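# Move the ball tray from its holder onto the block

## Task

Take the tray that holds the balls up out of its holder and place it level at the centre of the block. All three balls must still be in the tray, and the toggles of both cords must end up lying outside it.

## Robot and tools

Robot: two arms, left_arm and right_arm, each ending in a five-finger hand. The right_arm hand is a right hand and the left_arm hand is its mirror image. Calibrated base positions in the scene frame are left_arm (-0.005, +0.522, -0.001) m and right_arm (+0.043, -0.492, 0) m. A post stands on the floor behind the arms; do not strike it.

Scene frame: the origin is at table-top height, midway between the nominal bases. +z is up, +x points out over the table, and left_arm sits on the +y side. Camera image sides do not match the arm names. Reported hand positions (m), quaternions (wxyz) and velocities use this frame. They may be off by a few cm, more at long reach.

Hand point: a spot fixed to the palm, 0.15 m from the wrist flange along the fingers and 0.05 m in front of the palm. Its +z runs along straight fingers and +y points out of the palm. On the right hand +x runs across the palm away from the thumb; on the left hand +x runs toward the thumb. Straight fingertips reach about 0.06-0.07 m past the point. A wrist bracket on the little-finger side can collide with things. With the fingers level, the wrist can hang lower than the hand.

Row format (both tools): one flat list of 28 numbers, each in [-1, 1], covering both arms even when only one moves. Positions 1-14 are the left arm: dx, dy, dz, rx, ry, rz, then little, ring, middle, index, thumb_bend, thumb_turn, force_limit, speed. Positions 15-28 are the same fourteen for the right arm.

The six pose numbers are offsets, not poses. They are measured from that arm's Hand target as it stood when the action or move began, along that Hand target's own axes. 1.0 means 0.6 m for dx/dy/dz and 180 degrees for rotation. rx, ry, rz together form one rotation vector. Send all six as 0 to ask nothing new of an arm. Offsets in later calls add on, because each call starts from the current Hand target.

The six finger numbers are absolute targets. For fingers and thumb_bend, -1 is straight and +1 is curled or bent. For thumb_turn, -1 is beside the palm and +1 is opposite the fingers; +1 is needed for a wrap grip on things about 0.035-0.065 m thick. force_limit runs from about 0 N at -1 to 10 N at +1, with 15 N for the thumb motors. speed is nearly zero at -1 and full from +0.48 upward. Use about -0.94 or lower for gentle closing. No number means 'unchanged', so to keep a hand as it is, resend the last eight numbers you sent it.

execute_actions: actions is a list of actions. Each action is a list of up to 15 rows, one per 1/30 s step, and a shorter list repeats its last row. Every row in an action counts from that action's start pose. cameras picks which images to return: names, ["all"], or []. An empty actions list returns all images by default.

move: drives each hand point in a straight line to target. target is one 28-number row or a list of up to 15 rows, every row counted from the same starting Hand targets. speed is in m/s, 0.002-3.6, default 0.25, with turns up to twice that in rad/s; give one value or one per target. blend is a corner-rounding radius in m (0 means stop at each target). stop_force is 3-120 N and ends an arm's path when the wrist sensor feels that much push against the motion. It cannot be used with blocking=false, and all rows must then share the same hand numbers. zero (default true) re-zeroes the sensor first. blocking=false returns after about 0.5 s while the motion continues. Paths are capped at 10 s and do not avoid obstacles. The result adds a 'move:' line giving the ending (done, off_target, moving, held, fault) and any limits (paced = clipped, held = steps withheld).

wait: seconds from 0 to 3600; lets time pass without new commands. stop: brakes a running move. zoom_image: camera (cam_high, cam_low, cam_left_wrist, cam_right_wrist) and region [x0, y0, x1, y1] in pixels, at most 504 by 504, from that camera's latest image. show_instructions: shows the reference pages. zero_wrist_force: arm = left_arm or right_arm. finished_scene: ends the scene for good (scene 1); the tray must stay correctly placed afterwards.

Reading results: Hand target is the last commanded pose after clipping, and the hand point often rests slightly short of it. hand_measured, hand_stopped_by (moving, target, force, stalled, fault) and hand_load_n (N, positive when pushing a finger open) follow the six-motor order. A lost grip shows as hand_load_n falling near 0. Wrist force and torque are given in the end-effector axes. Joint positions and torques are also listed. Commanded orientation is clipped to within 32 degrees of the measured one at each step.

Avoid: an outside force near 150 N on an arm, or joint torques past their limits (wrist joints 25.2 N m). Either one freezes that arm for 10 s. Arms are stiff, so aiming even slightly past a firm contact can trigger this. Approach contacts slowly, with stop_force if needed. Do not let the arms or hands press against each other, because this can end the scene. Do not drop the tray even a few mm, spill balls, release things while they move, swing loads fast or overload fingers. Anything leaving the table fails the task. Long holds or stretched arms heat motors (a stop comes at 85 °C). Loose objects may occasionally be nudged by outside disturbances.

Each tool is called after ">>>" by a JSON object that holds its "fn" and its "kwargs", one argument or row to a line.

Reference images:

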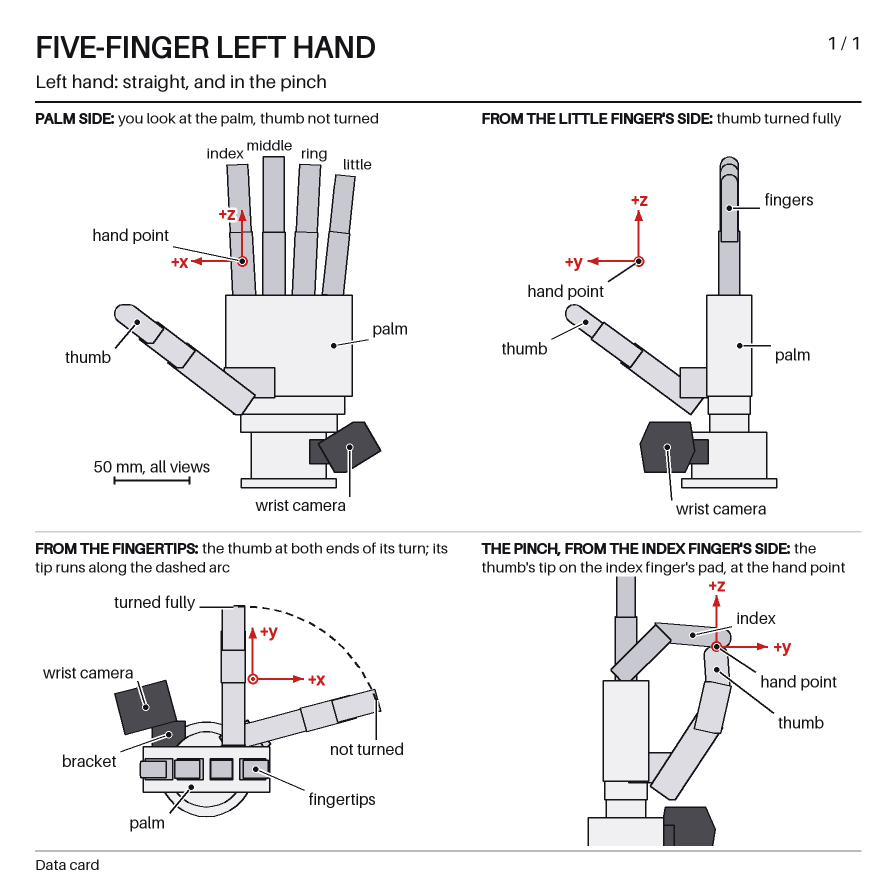

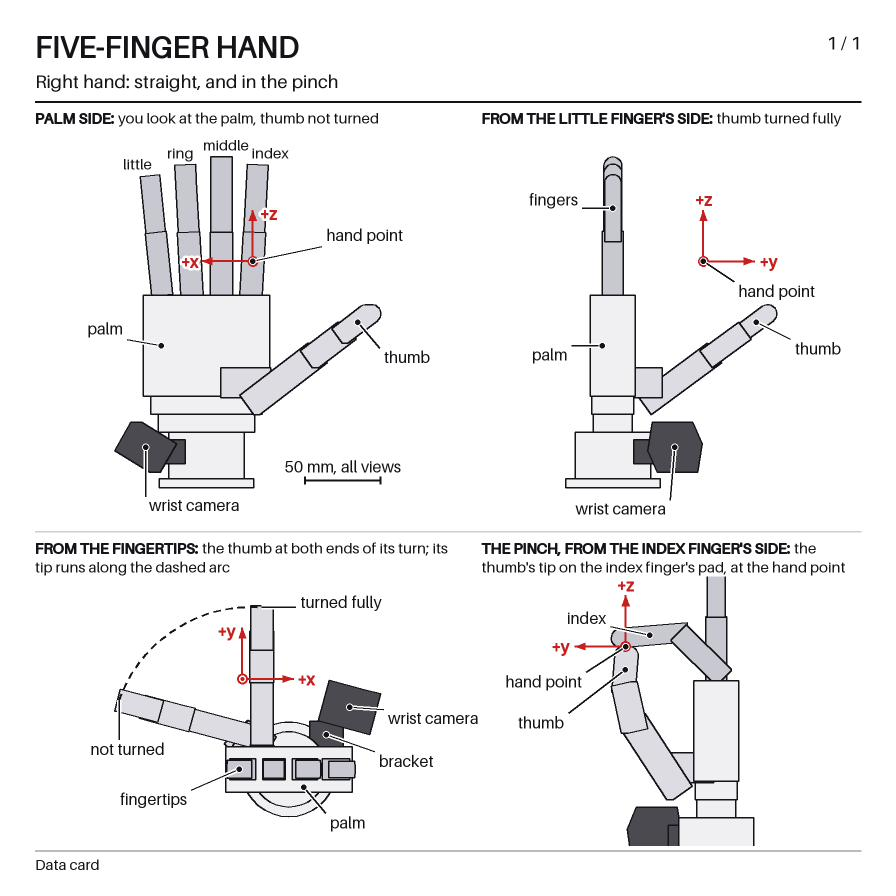

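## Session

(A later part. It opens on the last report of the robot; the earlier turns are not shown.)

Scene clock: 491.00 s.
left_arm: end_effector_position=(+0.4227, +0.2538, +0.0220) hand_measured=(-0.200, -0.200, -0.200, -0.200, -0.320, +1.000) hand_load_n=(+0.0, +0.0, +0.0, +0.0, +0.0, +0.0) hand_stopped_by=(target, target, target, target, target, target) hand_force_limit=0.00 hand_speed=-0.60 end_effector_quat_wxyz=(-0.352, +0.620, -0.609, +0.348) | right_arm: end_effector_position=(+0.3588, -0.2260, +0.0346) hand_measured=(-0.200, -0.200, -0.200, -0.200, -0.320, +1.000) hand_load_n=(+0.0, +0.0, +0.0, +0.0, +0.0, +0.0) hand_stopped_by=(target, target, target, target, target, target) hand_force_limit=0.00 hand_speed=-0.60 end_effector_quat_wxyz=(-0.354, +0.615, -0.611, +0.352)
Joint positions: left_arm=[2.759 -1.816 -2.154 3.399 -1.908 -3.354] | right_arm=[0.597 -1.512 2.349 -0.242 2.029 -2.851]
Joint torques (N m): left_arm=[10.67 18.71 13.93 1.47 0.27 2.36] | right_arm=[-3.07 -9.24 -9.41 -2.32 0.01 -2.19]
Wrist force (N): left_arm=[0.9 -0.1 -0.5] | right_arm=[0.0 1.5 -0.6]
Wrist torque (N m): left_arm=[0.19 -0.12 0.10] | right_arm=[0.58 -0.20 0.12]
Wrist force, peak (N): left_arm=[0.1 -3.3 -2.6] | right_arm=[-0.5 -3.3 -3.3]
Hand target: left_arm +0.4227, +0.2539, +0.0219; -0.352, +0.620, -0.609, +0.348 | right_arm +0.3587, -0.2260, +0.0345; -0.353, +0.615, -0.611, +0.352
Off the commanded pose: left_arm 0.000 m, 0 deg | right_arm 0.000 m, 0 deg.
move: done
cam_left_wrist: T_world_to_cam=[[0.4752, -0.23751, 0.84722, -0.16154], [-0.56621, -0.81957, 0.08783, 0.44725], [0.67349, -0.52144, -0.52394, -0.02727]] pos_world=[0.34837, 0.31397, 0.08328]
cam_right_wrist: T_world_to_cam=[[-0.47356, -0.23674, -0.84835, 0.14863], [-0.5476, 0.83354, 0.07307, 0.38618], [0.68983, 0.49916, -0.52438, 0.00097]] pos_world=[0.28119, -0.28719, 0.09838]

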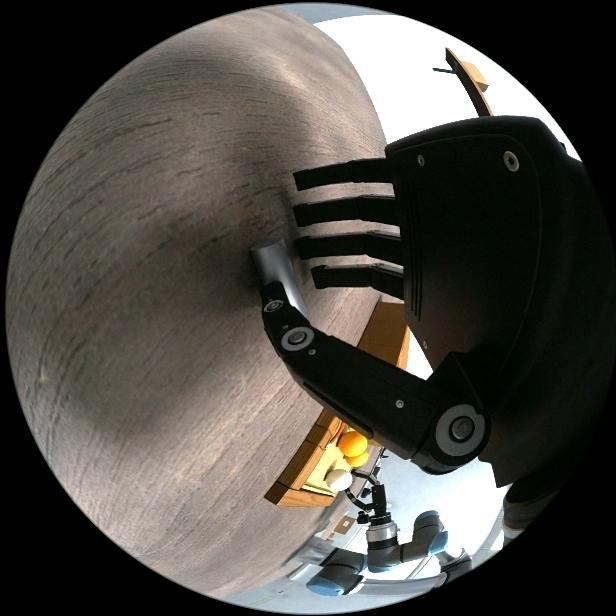

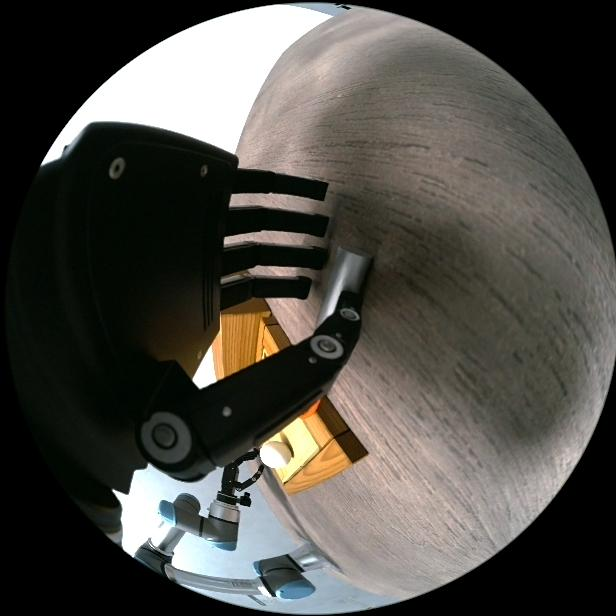

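>>> {"fn": "move", "kwargs": {
  "target": [0,0.0029,0.0017,0,0,0,-0.2,-0.2,-0.2,-0.2,-0.32,1,0,-0.6,0,0.0029,0.0017,0,0,0,-0.2,-0.2,-0.2,-0.2,-0.32,1,0,-0.6],
  "speed": 0.01
}}

>>> {"fn": "execute_actions", "kwargs": {
  "actions": [
    [[0,0,0,0,0,0,-0.2,-0.2,0.35,0.35,-0.32,1,-0.2,-0.93,0,0,0,0,0,0,-0.2,-0.2,0.35,0.35,-0.32,1,-0.2,-0.93]]
  ]
}}

>>> {"fn": "wait", "kwargs": {
  "seconds": 2,
  "cameras": ["all"]
}}

>>> {"fn": "zoom_image", "kwargs": {
  "camera": "cam_left_wrist",
  "region": [150, 200, 350, 400]
}}

>>> {"fn": "zoom_image", "kwargs": {
  "camera": "cam_right_wrist",
  "region": [270, 200, 470, 400]
}}

Scene clock: 513.50 s.
left_arm: end_effector_position=(+0.4227, +0.2539, +0.0199) hand_measured=(-0.200, -0.200, -0.200, -0.200, -0.320, +1.000) hand_load_n=(+0.0, +0.0, +0.0, +0.0, +0.0, +0.0) hand_stopped_by=(target, target, target, target, target, target) hand_force_limit=0.00 hand_speed=-0.60 end_effector_quat_wxyz=(-0.352, +0.620, -0.609, +0.348) | right_arm: end_effector_position=(+0.3588, -0.2260, +0.0325) hand_measured=(-0.200, -0.200, -0.200, -0.200, -0.320, +1.000) hand_load_n=(+0.0, +0.0, +0.0, +0.0, +0.0, +0.0) hand_stopped_by=(target, target, target, target, target, target) hand_force_limit=0.00 hand_speed=-0.60 end_effector_quat_wxyz=(-0.353, +0.615, -0.611, +0.352)
Joint positions: left_arm=[2.759 -1.82 -2.156 3.406 -1.908 -3.354] | right_arm=[0.597 -1.506 2.351 -0.25 2.03 -2.851]
Joint torques (N m): left_arm=[6.57 22.94 -3.02 -3.43 -0.41 1.31] | right_arm=[0.14 -16.98 -2.46 3.27 0.04 2.51]
Wrist force (N): left_arm=[-0.6 -15.9 -10.1] | right_arm=[2.3 -16.2 -11.4]
Wrist torque (N m): left_arm=[0.16 -0.33 0.44] | right_arm=[0.51 0.10 -0.28]
Wrist force, peak (N): left_arm=[-0.6 -15.9 -10.1] | right_arm=[2.3 -16.2 -11.4]
Hand target: left_arm +0.4227, +0.2538, +0.0199; -0.352, +0.620, -0.609, +0.348 | right_arm +0.3587, -0.2260, +0.0325; -0.353, +0.615, -0.611, +0.352
Off the commanded pose: left_arm 0.000 m, 0 deg | right_arm 0.000 m, 0 deg.
move: done

Scene clock: 515.43 s.
left_arm: end_effector_position=(+0.4227, +0.2539, +0.0199) hand_measured=(-0.200, -0.200, -0.176, +0.126, -0.320, +1.000) hand_load_n=(+0.0, +0.0, +5.0, +4.0, +3.0, -0.5) hand_stopped_by=(target, target, force, force, target, target) hand_force_limit=-0.20 hand_speed=-0.93 end_effector_quat_wxyz=(-0.352, +0.620, -0.609, +0.348) | right_arm: end_effector_position=(+0.3587, -0.2260, +0.0325) hand_measured=(-0.200, -0.200, -0.182, +0.114, -0.320, +1.000) hand_load_n=(+0.0, +0.0, +5.5, +4.0, +3.0, -1.0) hand_stopped_by=(target, target, force, force, target, target) hand_force_limit=-0.20 hand_speed=-0.93 end_effector_quat_wxyz=(-0.353, +0.615, -0.611, +0.352)
Joint positions: left_arm=[2.759 -1.82 -2.156 3.405 -1.908 -3.354] | right_arm=[0.597 -1.506 2.351 -0.249 2.029 -2.851]
Joint torques (N m): left_arm=[-7.18 23.97 -5.49 -4.04 1.58 -1.24] | right_arm=[-6.33 -20.61 -5.78 4.44 -2.09 1.49]
Wrist force (N): left_arm=[0.0 -17.4 -7.5] | right_arm=[2.0 -18.7 -7.5]
Wrist torque (N m): left_arm=[0.20 -0.28 0.47] | right_arm=[0.53 -0.06 -0.30]
Wrist force, peak (N): left_arm=[0.1 -18.3 -8.6] | right_arm=[1.9 -19.8 -7.9]
Hand target: left_arm +0.4227, +0.2538, +0.0199; -0.352, +0.620, -0.609, +0.348 | right_arm +0.3587, -0.2260, +0.0325; -0.353, +0.615, -0.611, +0.352
Off the commanded pose: left_arm 0.000 m, 0 deg | right_arm 0.000 m, 0 deg.

Scene clock: 517.43 s.
left_arm: end_effector_position=(+0.4227, +0.2538, +0.0199) hand_measured=(-0.200, -0.200, -0.176, +0.126, -0.320, +1.000) hand_load_n=(+0.0, +0.0, +5.0, +4.0, +2.5, -0.5) hand_stopped_by=(target, target, force, force, target, target) hand_force_limit=-0.20 hand_speed=-0.93 end_effector_quat_wxyz=(-0.352, +0.620, -0.609, +0.348) | right_arm: end_effector_position=(+0.3587, -0.2260, +0.0325) hand_measured=(-0.200, -0.200, -0.182, +0.114, -0.320, +1.000) hand_load_n=(+0.0, +0.0, +5.5, +4.0, +3.0, -0.5) hand_stopped_by=(target, target, force, force, target, target) hand_force_limit=-0.20 hand_speed=-0.93 end_effector_quat_wxyz=(-0.353, +0.615, -0.611, +0.352)
Joint positions: left_arm=[2.759 -1.82 -2.156 3.405 -1.908 -3.354] | right_arm=[0.597 -1.506 2.351 -0.249 2.029 -2.851]
Joint torques (N m): left_arm=[-6.7 22.18 -5.03 -4.12 1.62 -2.25] | right_arm=[-5.73 -19.62 -7.9 4.45 -2.15 0.33]
Wrist force (N): left_arm=[0.0 -17.8 -7.8] | right_arm=[2.1 -18.9 -7.5]
Wrist torque (N m): left_arm=[0.18 -0.30 0.48] | right_arm=[0.51 -0.06 -0.30]
Wrist force, peak (N): left_arm=[0.2 -17.9 -7.8] | right_arm=[1.8 -19.1 -7.6]
Hand target: left_arm +0.4227, +0.2538, +0.0199; -0.352, +0.620, -0.609, +0.348 | right_arm +0.3587, -0.2260, +0.0325; -0.353, +0.615, -0.611, +0.352
Off the commanded pose: left_arm 0.000 m, 0 deg | right_arm 0.000 m, 0 deg.
wait: 2.00 s; at rest by 0.17 s
cam_left_wrist: T_world_to_cam=[[0.47532, -0.23757, 0.84713, -0.15985], [-0.56617, -0.81959, 0.08783, 0.44743], [0.67344, -0.52137, -0.52407, -0.02831]] pos_world=[0.34837, 0.31397, 0.08128]
cam_right_wrist: T_world_to_cam=[[-0.47373, -0.23686, -0.84822, 0.1468], [-0.54757, 0.83357, 0.07305, 0.38628], [0.68975, 0.49906, -0.52458, -0.00005]] pos_world=[0.28109, -0.28719, 0.09628]

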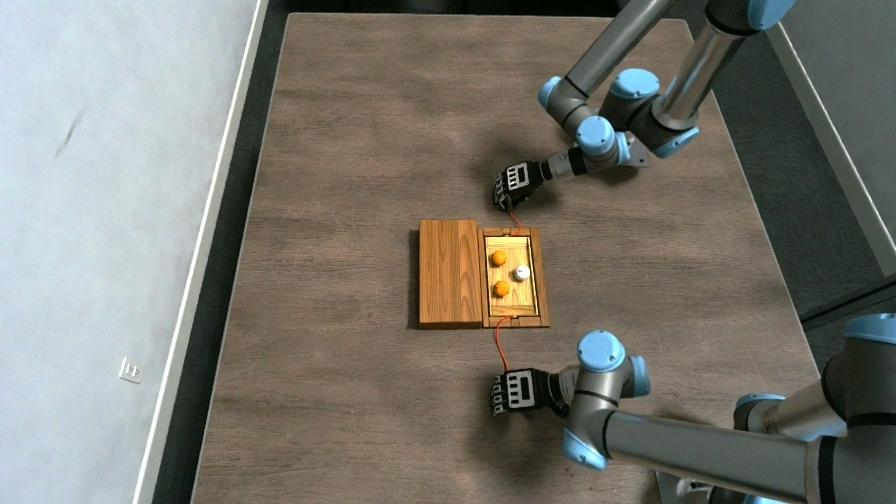

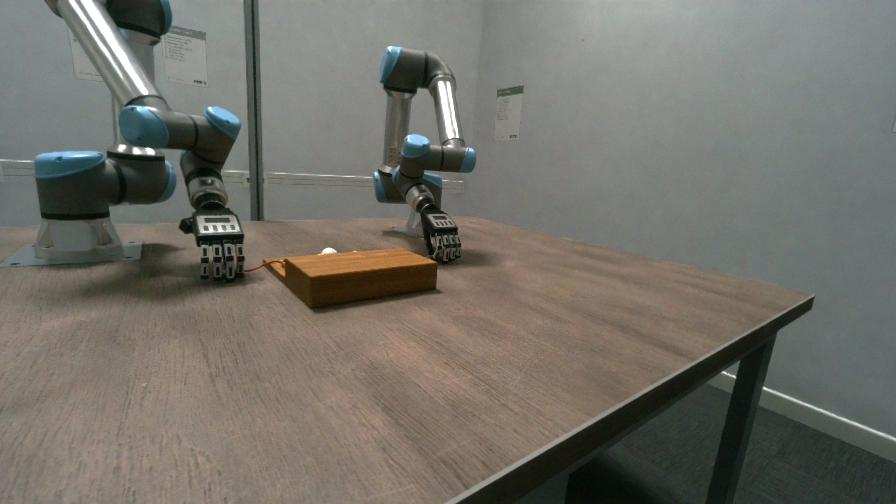

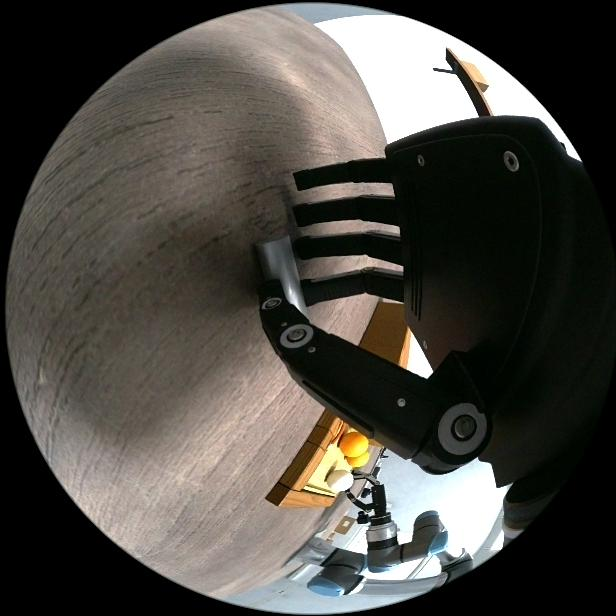

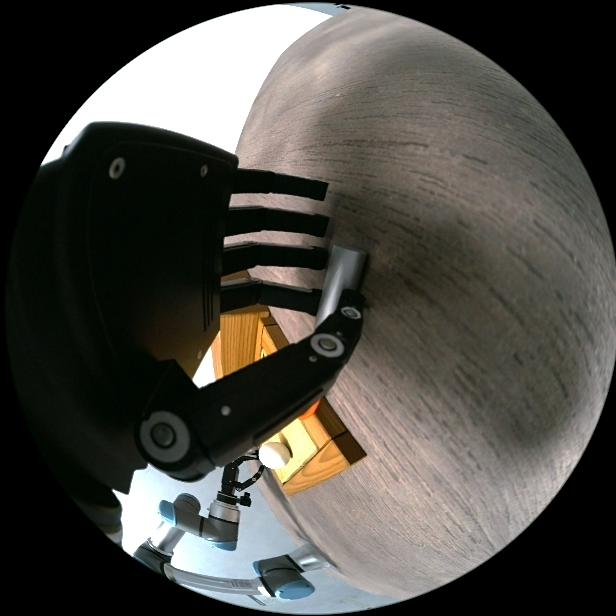

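Scaled by 2.520 from the camera's image (finer frame: 880x880).

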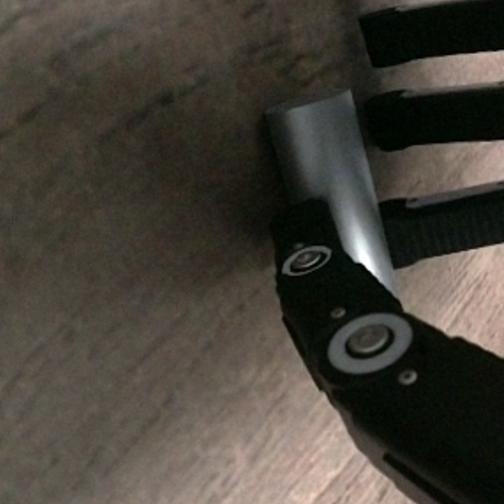

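Scaled by 2.520 from the camera's image (finer frame: 880x880).

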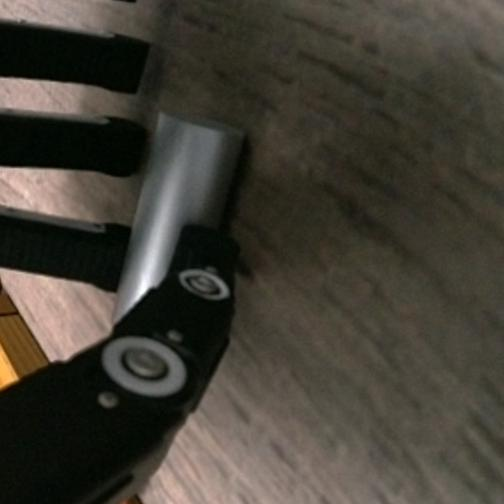

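>>> {"fn": "move", "kwargs": {
  "target": [0,-0.0087,-0.005,0,0,0,-0.2,-0.2,-0.2,0.35,-0.32,1,-0.2,-0.93,0,-0.0087,-0.005,0,0,0,-0.2,-0.2,-0.2,0.35,-0.32,1,-0.2,-0.93],
  "speed": 0.02,
  "cameras": ["cam_left_wrist","cam_right_wrist"]
}}

>>> {"fn": "zoom_image", "kwargs": {
  "camera": "cam_left_wrist",
  "region": [150, 200, 350, 400]
}}

>>> {"fn": "zoom_image", "kwargs": {
  "camera": "cam_right_wrist",
  "region": [270, 200, 470, 400]
}}

Scene clock: 536.87 s.
left_arm: end_effector_position=(+0.4228, +0.2538, +0.0260) hand_measured=(-0.200, -0.200, -0.200, +0.126, -0.320, +1.000) hand_load_n=(+0.0, +0.0, +0.0, +4.0, +3.0, -0.5) hand_stopped_by=(target, target, target, force, target, target) hand_force_limit=-0.20 hand_speed=-0.93 end_effector_quat_wxyz=(-0.352, +0.620, -0.609, +0.348) | right_arm: end_effector_position=(+0.3588, -0.2259, +0.0386) hand_measured=(-0.200, -0.200, -0.200, +0.114, -0.320, +1.000) hand_load_n=(+0.0, +0.0, +0.0, +4.0, +3.0, -0.5) hand_stopped_by=(target, target, target, force, target, target) hand_force_limit=-0.20 hand_speed=-0.93 end_effector_quat_wxyz=(-0.354, +0.615, -0.611, +0.352)
Joint positions: left_arm=[2.759 -1.808 -2.15 3.387 -1.908 -3.354] | right_arm=[0.597 -1.521 2.344 -0.228 2.029 -2.851]
Joint torques (N m): left_arm=[11.54 17.81 15.22 1.38 0.97 0.99] | right_arm=[-6.98 -9.59 -9.87 -1.57 0.95 -2.79]
Wrist force (N): left_arm=[1.0 -0.2 -0.4] | right_arm=[-0.4 1.4 -0.8]
Wrist torque (N m): left_arm=[0.16 -0.12 0.11] | right_arm=[0.55 -0.13 0.09]
Wrist force, peak (N): left_arm=[-0.1 -18.0 -7.7] | right_arm=[1.8 -19.3 -7.5]
Hand target: left_arm +0.4227, +0.2539, +0.0259; -0.352, +0.620, -0.609, +0.348 | right_arm +0.3588, -0.2260, +0.0385; -0.353, +0.615, -0.611, +0.352
Off the commanded pose: left_arm 0.000 m, 0 deg | right_arm 0.000 m, 0 deg.
move: done
cam_left_wrist: T_world_to_cam=[[0.47519, -0.23739, 0.84725, -0.16509], [-0.56617, -0.81959, 0.0879, 0.44694], [0.67353, -0.52146, -0.52386, -0.0252]] pos_world=[0.34847, 0.31397, 0.08738]
cam_right_wrist: T_world_to_cam=[[-0.47358, -0.23671, -0.84834, 0.15212], [-0.54758, 0.83355, 0.0731, 0.38588], [0.68983, 0.49916, -0.52438, 0.00312]] pos_world=[0.28119, -0.28719, 0.10248]

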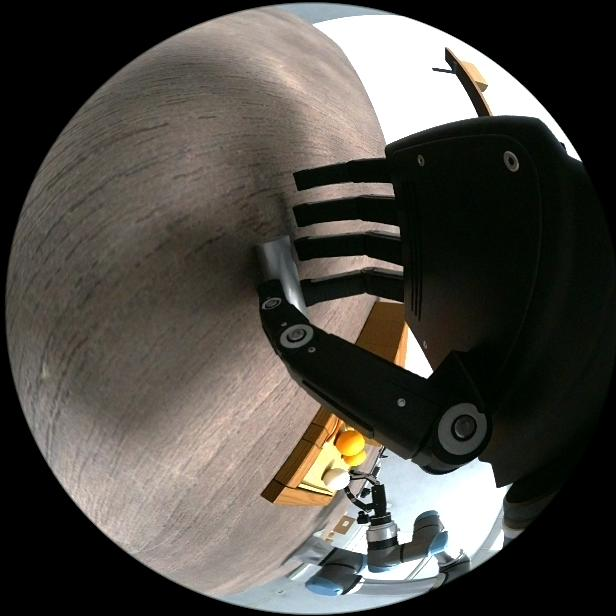

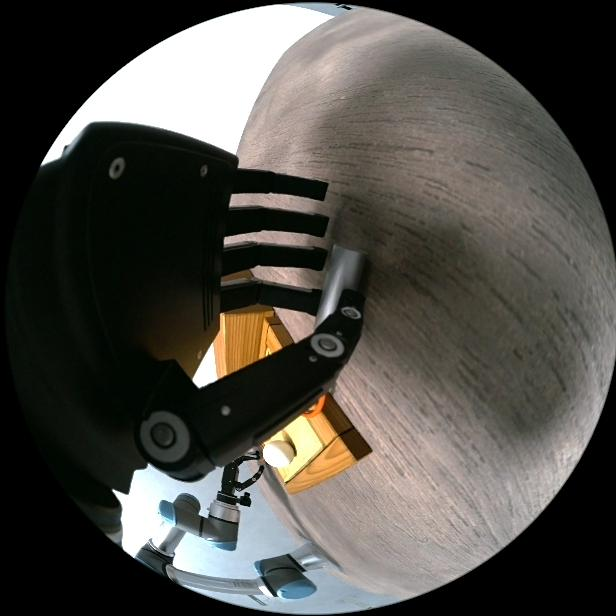

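Scaled by 2.520 from the camera's image (finer frame: 880x880).

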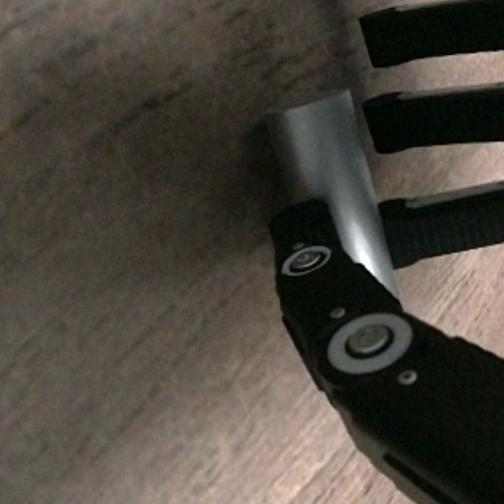

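Scaled by 2.520 from the camera's image (finer frame: 880x880).

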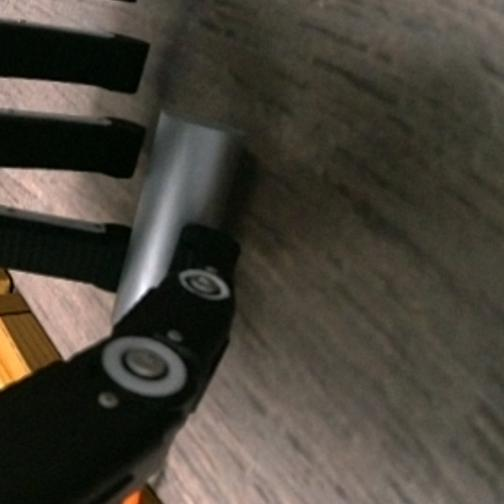

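>>> {"fn": "execute_actions", "kwargs": {
  "actions": [
    [[0,0,0,0,0,0,-0.2,-0.2,0.34,0.35,-0.32,1,-0.2,-0.93,0,0,0,0,0,0,-0.2,-0.2,0.34,0.35,-0.32,1,-0.2,-0.93]]
  ]
}}

>>> {"fn": "wait", "kwargs": {
  "seconds": 2,
  "cameras": ["cam_left_wrist","cam_right_wrist"]
}}

>>> {"fn": "zoom_image", "kwargs": {
  "camera": "cam_left_wrist",
  "region": [150, 200, 350, 400]
}}

>>> {"fn": "zoom_image", "kwargs": {
  "camera": "cam_right_wrist",
  "region": [270, 200, 470, 400]
}}

Scene clock: 545.80 s.
left_arm: end_effector_position=(+0.4227, +0.2539, +0.0259) hand_measured=(-0.200, -0.200, +0.094, +0.126, -0.322, +1.000) hand_load_n=(+0.5, +0.0, +4.5, +3.0, +5.0, +0.0) hand_stopped_by=(target, target, force, force, target, target) hand_force_limit=-0.20 hand_speed=-0.93 end_effector_quat_wxyz=(-0.352, +0.620, -0.609, +0.348) | right_arm: end_effector_position=(+0.3588, -0.2260, +0.0385) hand_measured=(-0.200, -0.200, +0.080, +0.114, -0.322, +1.000) hand_load_n=(+0.0, +0.0, +4.5, +3.5, +5.5, +0.0) hand_stopped_by=(target, target, force, force, target, target) hand_force_limit=-0.20 hand_speed=-0.93 end_effector_quat_wxyz=(-0.353, +0.615, -0.611, +0.352)
Joint positions: left_arm=[2.76 -1.808 -2.15 3.387 -1.908 -3.354] | right_arm=[0.597 -1.521 2.344 -0.228 2.029 -2.851]
Joint torques (N m): left_arm=[11 18.3 0.76 1.49 0.08 2.39] | right_arm=[-7.19 -9.19 -5.75 -1.99 1.34 -2.74]
Wrist force (N): left_arm=[1.0 -0.3 -0.6] | right_arm=[-0.5 1.3 -0.7]
Wrist torque (N m): left_arm=[0.17 -0.12 0.09] | right_arm=[0.56 -0.12 0.09]
Wrist force, peak (N): left_arm=[1.2 -0.3 -0.7] | right_arm=[0.0 1.8 -0.7]
Hand target: left_arm +0.4227, +0.2539, +0.0259; -0.352, +0.620, -0.609, +0.348 | right_arm +0.3588, -0.2260, +0.0385; -0.353, +0.615, -0.611, +0.352
Off the commanded pose: left_arm 0.000 m, 0 deg | right_arm 0.000 m, 0 deg.

Scene clock: 547.80 s.
left_arm: end_effector_position=(+0.4227, +0.2539, +0.0259) hand_measured=(-0.200, -0.200, +0.094, +0.126, -0.322, +1.000) hand_load_n=(+0.0, +0.0, +4.0, +3.5, +5.0, +0.0) hand_stopped_by=(target, target, force, force, target, target) hand_force_limit=-0.20 hand_speed=-0.93 end_effector_quat_wxyz=(-0.352, +0.620, -0.609, +0.348) | right_arm: end_effector_position=(+0.3588, -0.2260, +0.0385) hand_measured=(-0.200, -0.200, +0.080, +0.114, -0.322, +1.000) hand_load_n=(+0.0, +0.5, +4.5, +3.0, +5.5, +0.0) hand_stopped_by=(target, target, force, force, target, target) hand_force_limit=-0.20 hand_speed=-0.93 end_effector_quat_wxyz=(-0.353, +0.615, -0.611, +0.352)
Joint positions: left_arm=[2.76 -1.808 -2.15 3.387 -1.908 -3.354] | right_arm=[0.597 -1.521 2.344 -0.228 2.029 -2.851]
Joint torques (N m): left_arm=[11.23 18.35 0.46 1.15 -0.23 2.31] | right_arm=[-6.63 -8.94 -6.2 -1.44 1.36 -2.39]
Wrist force (N): left_arm=[0.9 -0.2 -0.4] | right_arm=[-0.2 1.5 -0.8]
Wrist torque (N m): left_arm=[0.16 -0.09 0.09] | right_arm=[0.58 -0.15 0.11]
Wrist force, peak (N): left_arm=[1.1 -0.3 -0.6] | right_arm=[0.0 1.9 -0.8]
Hand target: left_arm +0.4227, +0.2539, +0.0259; -0.352, +0.620, -0.609, +0.348 | right_arm +0.3588, -0.2260, +0.0385; -0.353, +0.615, -0.611, +0.352
Off the commanded pose: left_arm 0.000 m, 0 deg | right_arm 0.000 m, 0 deg.
wait: 2.00 s; at rest by 0.17 s
cam_left_wrist: T_world_to_cam=[[0.47532, -0.23757, 0.84713, -0.16496], [-0.56617, -0.81959, 0.08783, 0.44704], [0.67344, -0.52137, -0.52407, -0.02518]] pos_world=[0.34847, 0.31407, 0.08728]
cam_right_wrist: T_world_to_cam=[[-0.47373, -0.23686, -0.84822, 0.15198], [-0.54757, 0.83357, 0.07305, 0.38584], [0.68975, 0.49906, -0.52458, 0.00315]] pos_world=[0.28109, -0.28719, 0.10238]

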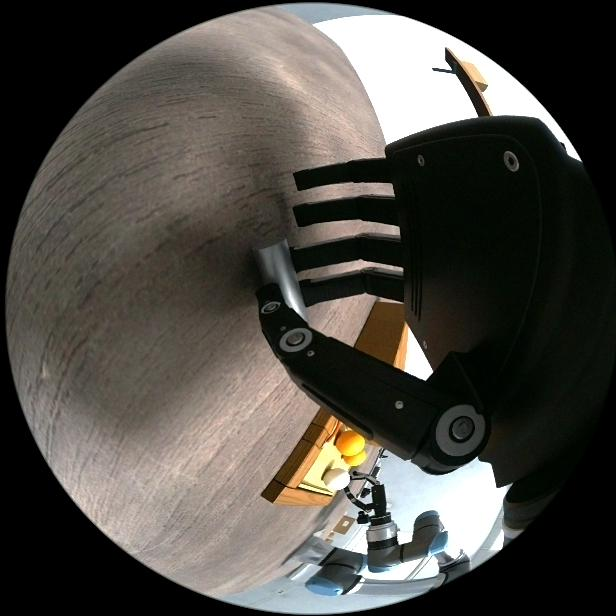

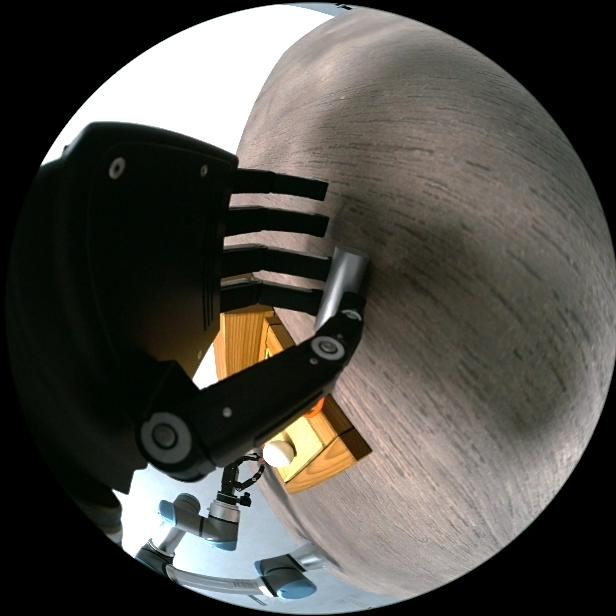

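Scaled by 2.520 from the camera's image (finer frame: 880x880).

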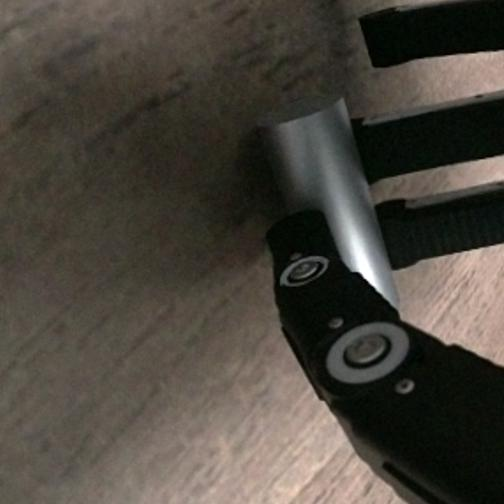

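Scaled by 2.520 from the camera's image (finer frame: 880x880).

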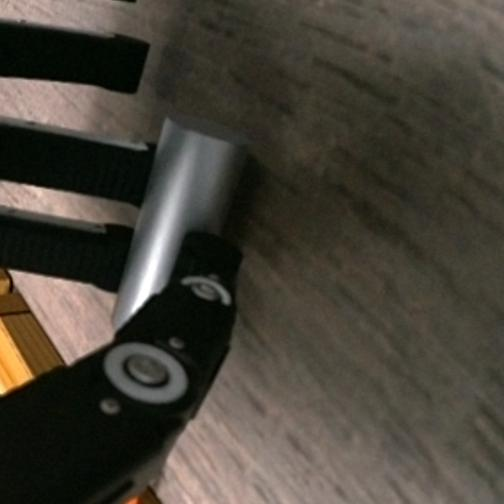

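>>> {"fn": "execute_actions", "kwargs": {
  "actions": [
    [[0,0,0,0,0,0,-0.2,-0.2,0.37,0.38,-0.32,1,0.2,-0.93,0,0,0,0,0,0,-0.2,-0.2,0.37,0.38,-0.32,1,0.2,-0.93]]
  ]
}}

Scene clock: 553.30 s.
left_arm: end_effector_position=(+0.4227, +0.2539, +0.0259) hand_measured=(-0.200, -0.200, +0.112, +0.164, -0.322, +1.000) hand_load_n=(+0.0, +0.0, +5.5, +6.5, +8.5, +0.0) hand_stopped_by=(target, target, force, force, target, target) hand_force_limit=0.20 hand_speed=-0.93 end_effector_quat_wxyz=(-0.352, +0.620, -0.609, +0.348) | right_arm: end_effector_position=(+0.3588, -0.2260, +0.0385) hand_measured=(-0.200, -0.200, +0.092, +0.138, -0.322, +1.000) hand_load_n=(+0.0, +0.0, +6.0, +6.5, +9.0, +0.0) hand_stopped_by=(target, target, force, force, target, target) hand_force_limit=0.20 hand_speed=-0.93 end_effector_quat_wxyz=(-0.353, +0.615, -0.611, +0.352)
Joint positions: left_arm=[2.76 -1.808 -2.15 3.387 -1.908 -3.354] | right_arm=[0.597 -1.521 2.344 -0.228 2.029 -2.851]
Joint torques (N m): left_arm=[10.38 18.98 1.42 0.78 -0.55 2.24] | right_arm=[-6.41 -10.29 -7.03 -0.49 1.37 -1.93]
Wrist force (N): left_arm=[1.1 0.0 -0.7] | right_arm=[0.0 1.5 -0.8]
Wrist torque (N m): left_arm=[0.21 -0.15 0.10] | right_arm=[0.57 -0.18 0.13]
Wrist force, peak (N): left_arm=[1.3 -0.2 -0.5] | right_arm=[0.0 1.7 -1.1]
Hand target: left_arm +0.4227, +0.2539, +0.0259; -0.352, +0.620, -0.609, +0.348 | right_arm +0.3588, -0.2260, +0.0385; -0.353, +0.615, -0.611, +0.352
Off the commanded pose: left_arm 0.000 m, 0 deg | right_arm 0.000 m, 0 deg.

>>> {"fn": "move", "kwargs": {
  "target": [0.1365,-0.1537,-0.1257,0,-0.1111,0.1924,-0.2,-0.2,0.37,0.38,-0.32,1,0.2,-0.93,-0.095,-0.1485,-0.0343,0,0.1111,-0.1924,-0.2,-0.2,0.37,0.38,-0.32,1,0.2,-0.93],
  "speed": 0.12,
  "cameras": ["all"]
}}

>>> {"fn": "zoom_image", "kwargs": {
  "camera": "cam_high",
  "region": [420, 180, 600, 380]
}}

>>> {"fn": "zoom_image", "kwargs": {
  "camera": "cam_low",
  "region": [180, 140, 480, 330]
}}

Scene clock: 596.40 s.
left_arm: end_effector_position=(+0.4087, +0.1851, +0.1251) hand_measured=(-0.200, -0.200, +0.112, +0.164, -0.322, +1.000) hand_load_n=(+0.0, +0.0, +5.5, +6.5, +8.5, +0.0) hand_stopped_by=(target, target, force, force, target, target) hand_force_limit=0.20 hand_speed=-0.93 end_effector_quat_wxyz=(+0.512, -0.491, +0.687, -0.156) | right_arm: end_effector_position=(+0.3811, -0.1779, +0.1119) hand_measured=(-0.200, -0.200, +0.092, +0.138, -0.322, +1.000) hand_load_n=(+0.0, +0.0, +5.5, +6.5, +9.0, +0.0) hand_stopped_by=(target, target, force, force, target, target) hand_force_limit=0.20 hand_speed=-0.93 end_effector_quat_wxyz=(-0.162, +0.691, -0.482, +0.514)
Joint positions: left_arm=[2.364 -2.007 -1.629 2.83 -2.509 -3.185] | right_arm=[0.923 -1.226 1.824 0.273 2.562 -3.015]
Joint torques (N m): left_arm=[-1.5 30.02 26.35 -2.64 -2.24 -1.05] | right_arm=[1.79 -29.79 -25.32 2.7 2.79 1.26]
Wrist force (N): left_arm=[0.4 -0.5 -0.8] | right_arm=[0.2 0.8 -0.5]
Wrist torque (N m): left_arm=[0.15 -0.07 0.14] | right_arm=[0.45 -0.06 0.07]
Wrist force, peak (N): left_arm=[1.2 -1.2 -1.5] | right_arm=[0.1 2.0 -0.6]
Hand target: left_arm +0.4088, +0.1850, +0.1252; +0.512, -0.491, +0.687, -0.156 (not the last commanded pose) | right_arm +0.3811, -0.1779, +0.1119; -0.162, +0.691, -0.482, +0.514 (not the last commanded pose)
Off the commanded pose: left_arm 0.023 m, 6 deg | right_arm 0.017 m, 6 deg.
move: held (left_arm, right_arm; a check stopped the path); limits=held
pose unreachable (left arm): on one or more control steps of this call, first in action 0 (counted from 0), this arm could not follow its commanded pose, so it was not sent that pose on those steps. It may still have moved: this result reports where it is.
cause: moving toward the commanded pose would bring a part of the arm too close to another arm (a part of this arm just beyond joint 4 (wrist 1) and a part of the right arm just beyond its joint 4 (wrist 1), along the way the arms are being sent, or toward where that arm still pushes).
pose unreachable (right arm): on one or more control steps of this call, first in action 0 (counted from 0), this arm could not follow its commanded pose, so it was not sent that pose on those steps. It may still have moved: this result reports where it is.
cause: moving toward the commanded pose would bring a part of the arm too close to another arm (a part of this arm just beyond joint 4 (wrist 1) and a part of the left arm just beyond its joint 4 (wrist 1), along the way the arms are being sent, or toward where that arm still pushes).
cam_left_wrist: T_world_to_cam=[[0.47856, -0.66845, 0.56935, -0.14552], [-0.5732, -0.72902, -0.37412, 0.41784], [0.66515, -0.14731, -0.73203, -0.03947]] pos_world=[0.3354, 0.20153, 0.21028]
cam_right_wrist: T_world_to_cam=[[-0.46951, -0.66816, -0.57717, 0.12756], [-0.54891, 0.73291, -0.40193, 0.38836], [0.69156, 0.1281, -0.71086, -0.0437]] pos_world=[0.30329, -0.1938, 0.19866]

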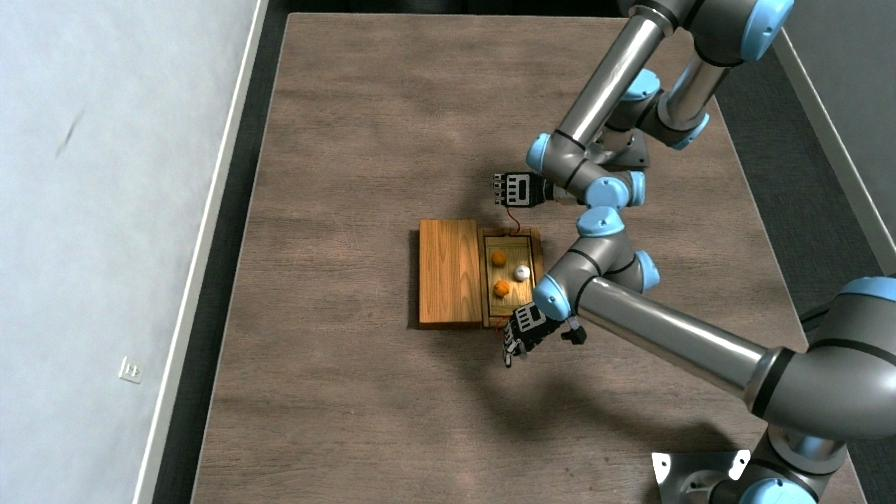

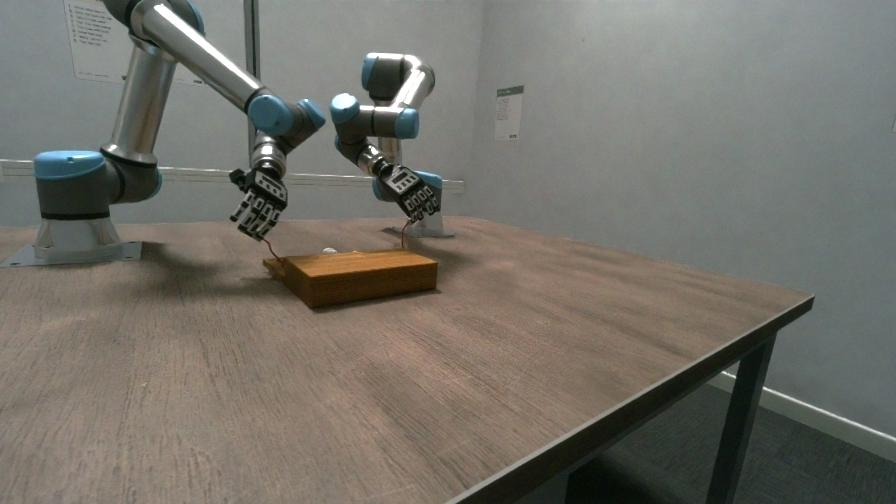

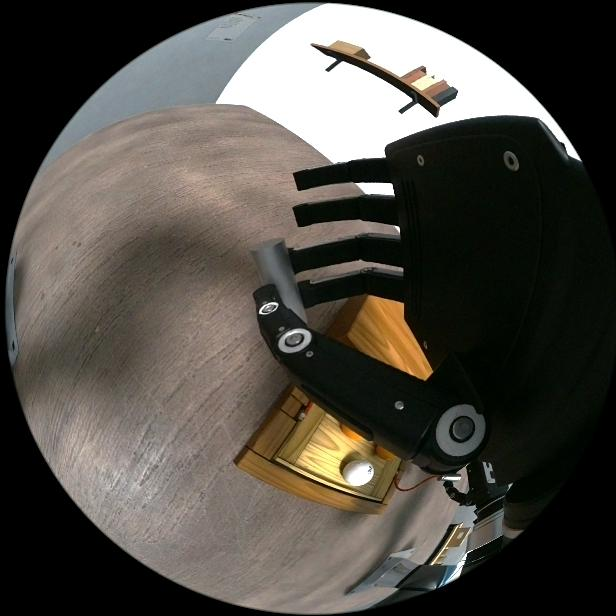

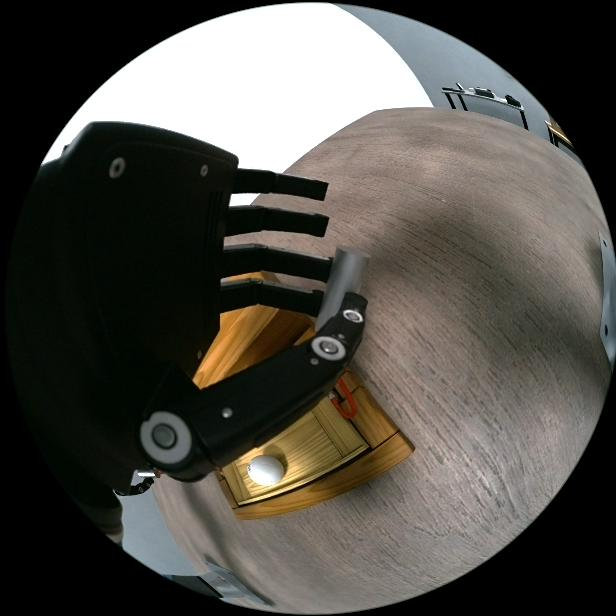

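Scaled by 2.520 from the camera's image (finer frame: 1280x720).

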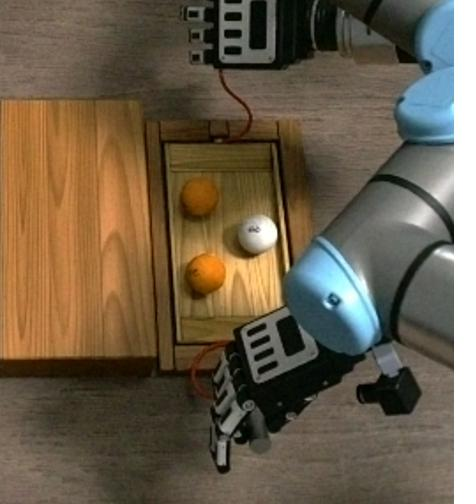

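Scaled by 1.680 from the camera's image (finer frame: 1280x720).

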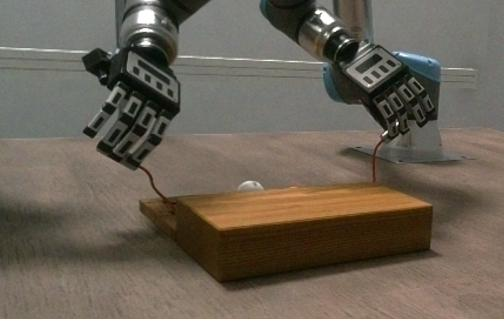

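>>> {"fn": "move", "kwargs": {
  "target": [0,-0.0257,-0.0383,0.1722,0,0.009,-0.2,-0.2,0.37,0.38,-0.32,1,0.2,-0.93,0.0017,-0.0262,-0.0192,0.1667,0.004,-0.0065,-0.2,-0.2,0.37,0.38,-0.32,1,0.2,-0.93],
  "speed": 0.1,
  "cameras": ["all"]
}}

>>> {"fn": "zoom_image", "kwargs": {
  "camera": "cam_high",
  "region": [420, 180, 600, 380]
}}

>>> {"fn": "zoom_image", "kwargs": {
  "camera": "cam_low",
  "region": [180, 140, 480, 330]
}}

Scene clock: 667.37 s.
left_arm: end_effector_position=(+0.3970, +0.1712, +0.1460) hand_measured=(-0.200, -0.200, +0.112, +0.164, -0.322, +1.000) hand_load_n=(+0.0, +0.0, +5.0, +6.5, +8.5, +0.0) hand_stopped_by=(target, target, force, force, target, target) hand_force_limit=0.20 hand_speed=-0.93 end_effector_quat_wxyz=(+0.627, -0.327, +0.627, -0.326) | right_arm: end_effector_position=(+0.3790, -0.1681, +0.1286) hand_measured=(-0.200, -0.200, +0.092, +0.138, -0.322, +1.000) hand_load_n=(+0.0, +0.0, +5.5, +6.5, +9.5, +0.0) hand_stopped_by=(target, target, force, force, target, target) hand_force_limit=0.20 hand_speed=-0.93 end_effector_quat_wxyz=(-0.327, +0.627, -0.326, +0.627)
Joint positions: left_arm=[2.315 -1.76 -2.128 3.887 -2.395 -2.531] | right_arm=[0.975 -1.45 2.278 -0.829 2.491 -3.753]
Joint torques (N m): left_arm=[8.36 18.22 26.07 2.02 -0.99 -1.67] | right_arm=[0.75 -12.71 -21.71 -2.45 1.65 1.99]
Wrist force (N): left_arm=[0.7 -0.6 -0.9] | right_arm=[0.3 1.3 -0.5]
Wrist torque (N m): left_arm=[0.18 -0.14 0.17] | right_arm=[0.68 -0.01 0.10]
Wrist force, peak (N): left_arm=[0.8 -0.7 -1.1] | right_arm=[0.2 1.2 -1.2]
Hand target: left_arm +0.3970, +0.1711, +0.1460; +0.627, -0.327, +0.627, -0.327 | right_arm +0.3790, -0.1680, +0.1286; -0.327, +0.627, -0.326, +0.627
Off the commanded pose: left_arm 0.000 m, 0 deg | right_arm 0.000 m, 0 deg.
move: done
cam_left_wrist: T_world_to_cam=[[-0.0256, -0.75826, 0.65145, 0.04259], [-0.54269, -0.53673, -0.64607, 0.40353], [0.83954, -0.37007, -0.39776, -0.09834]] pos_world=[0.30264, 0.21249, 0.19385]
cam_right_wrist: T_world_to_cam=[[0.01741, -0.74805, -0.66342, -0.04411], [-0.50604, 0.56567, -0.65111, 0.37451], [0.86234, 0.34704, -0.36869, -0.10352]] pos_world=[0.27955, -0.20892, 0.17641]

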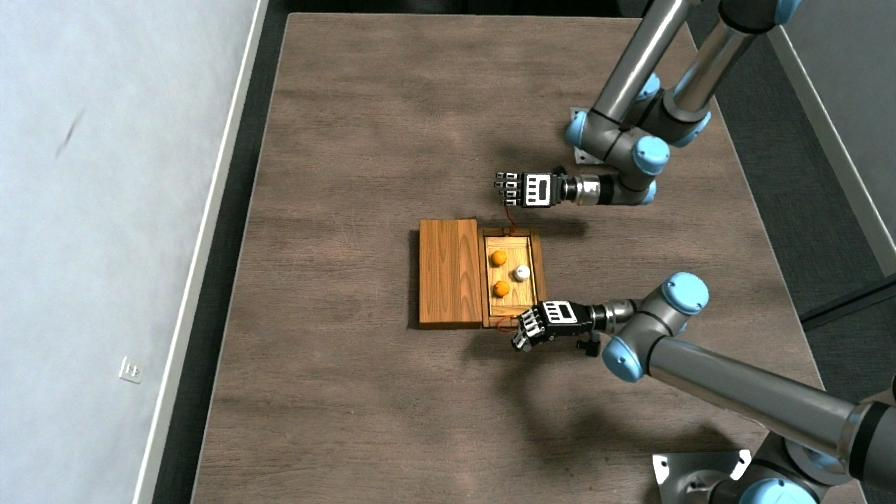

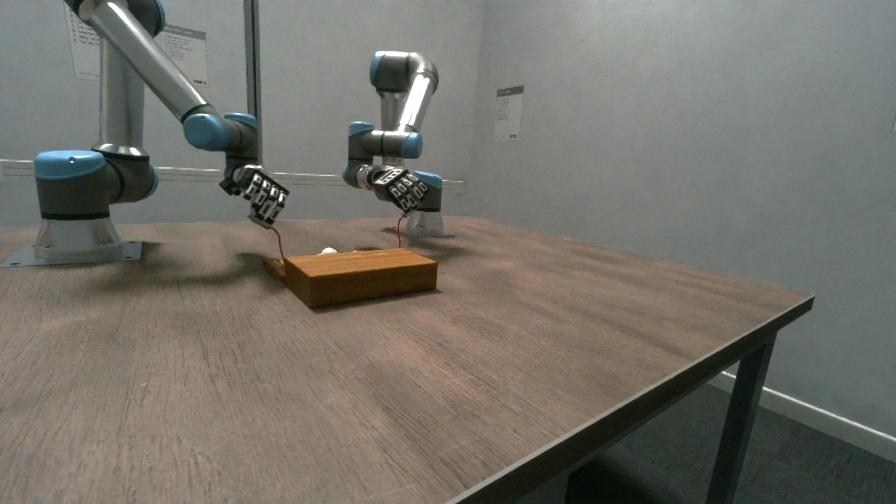

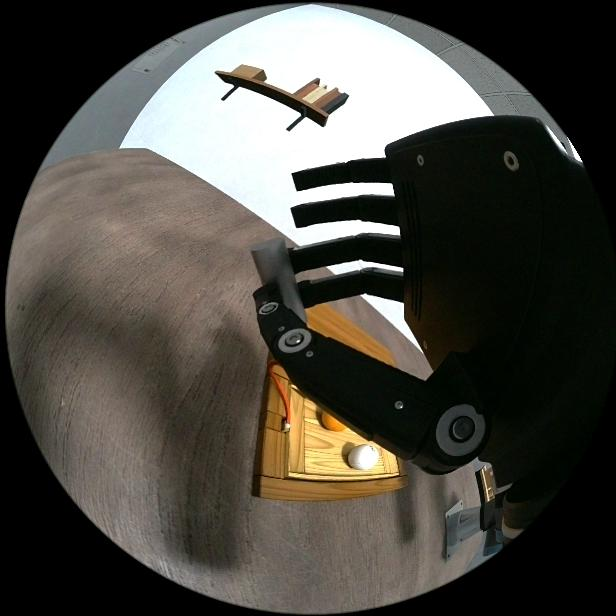

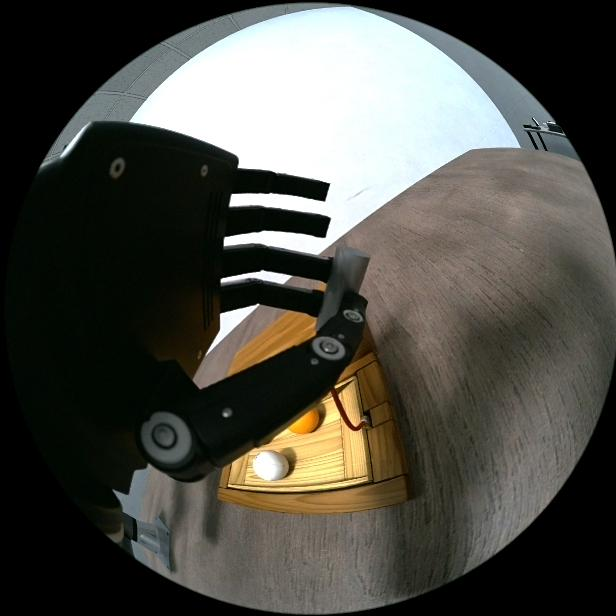

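Scaled by 2.520 from the camera's image (finer frame: 1280x720).

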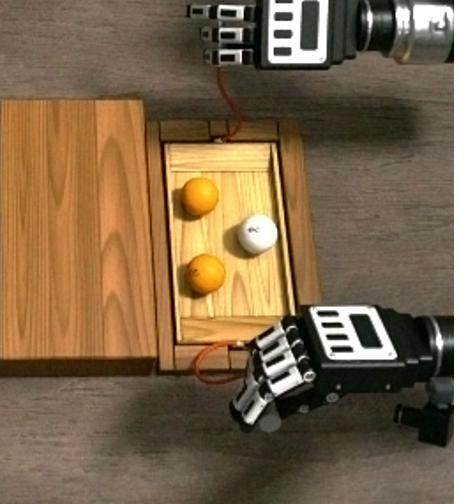

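Scaled by 1.680 from the camera's image (finer frame: 1280x720).

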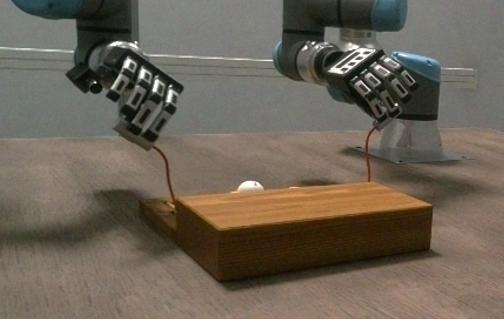

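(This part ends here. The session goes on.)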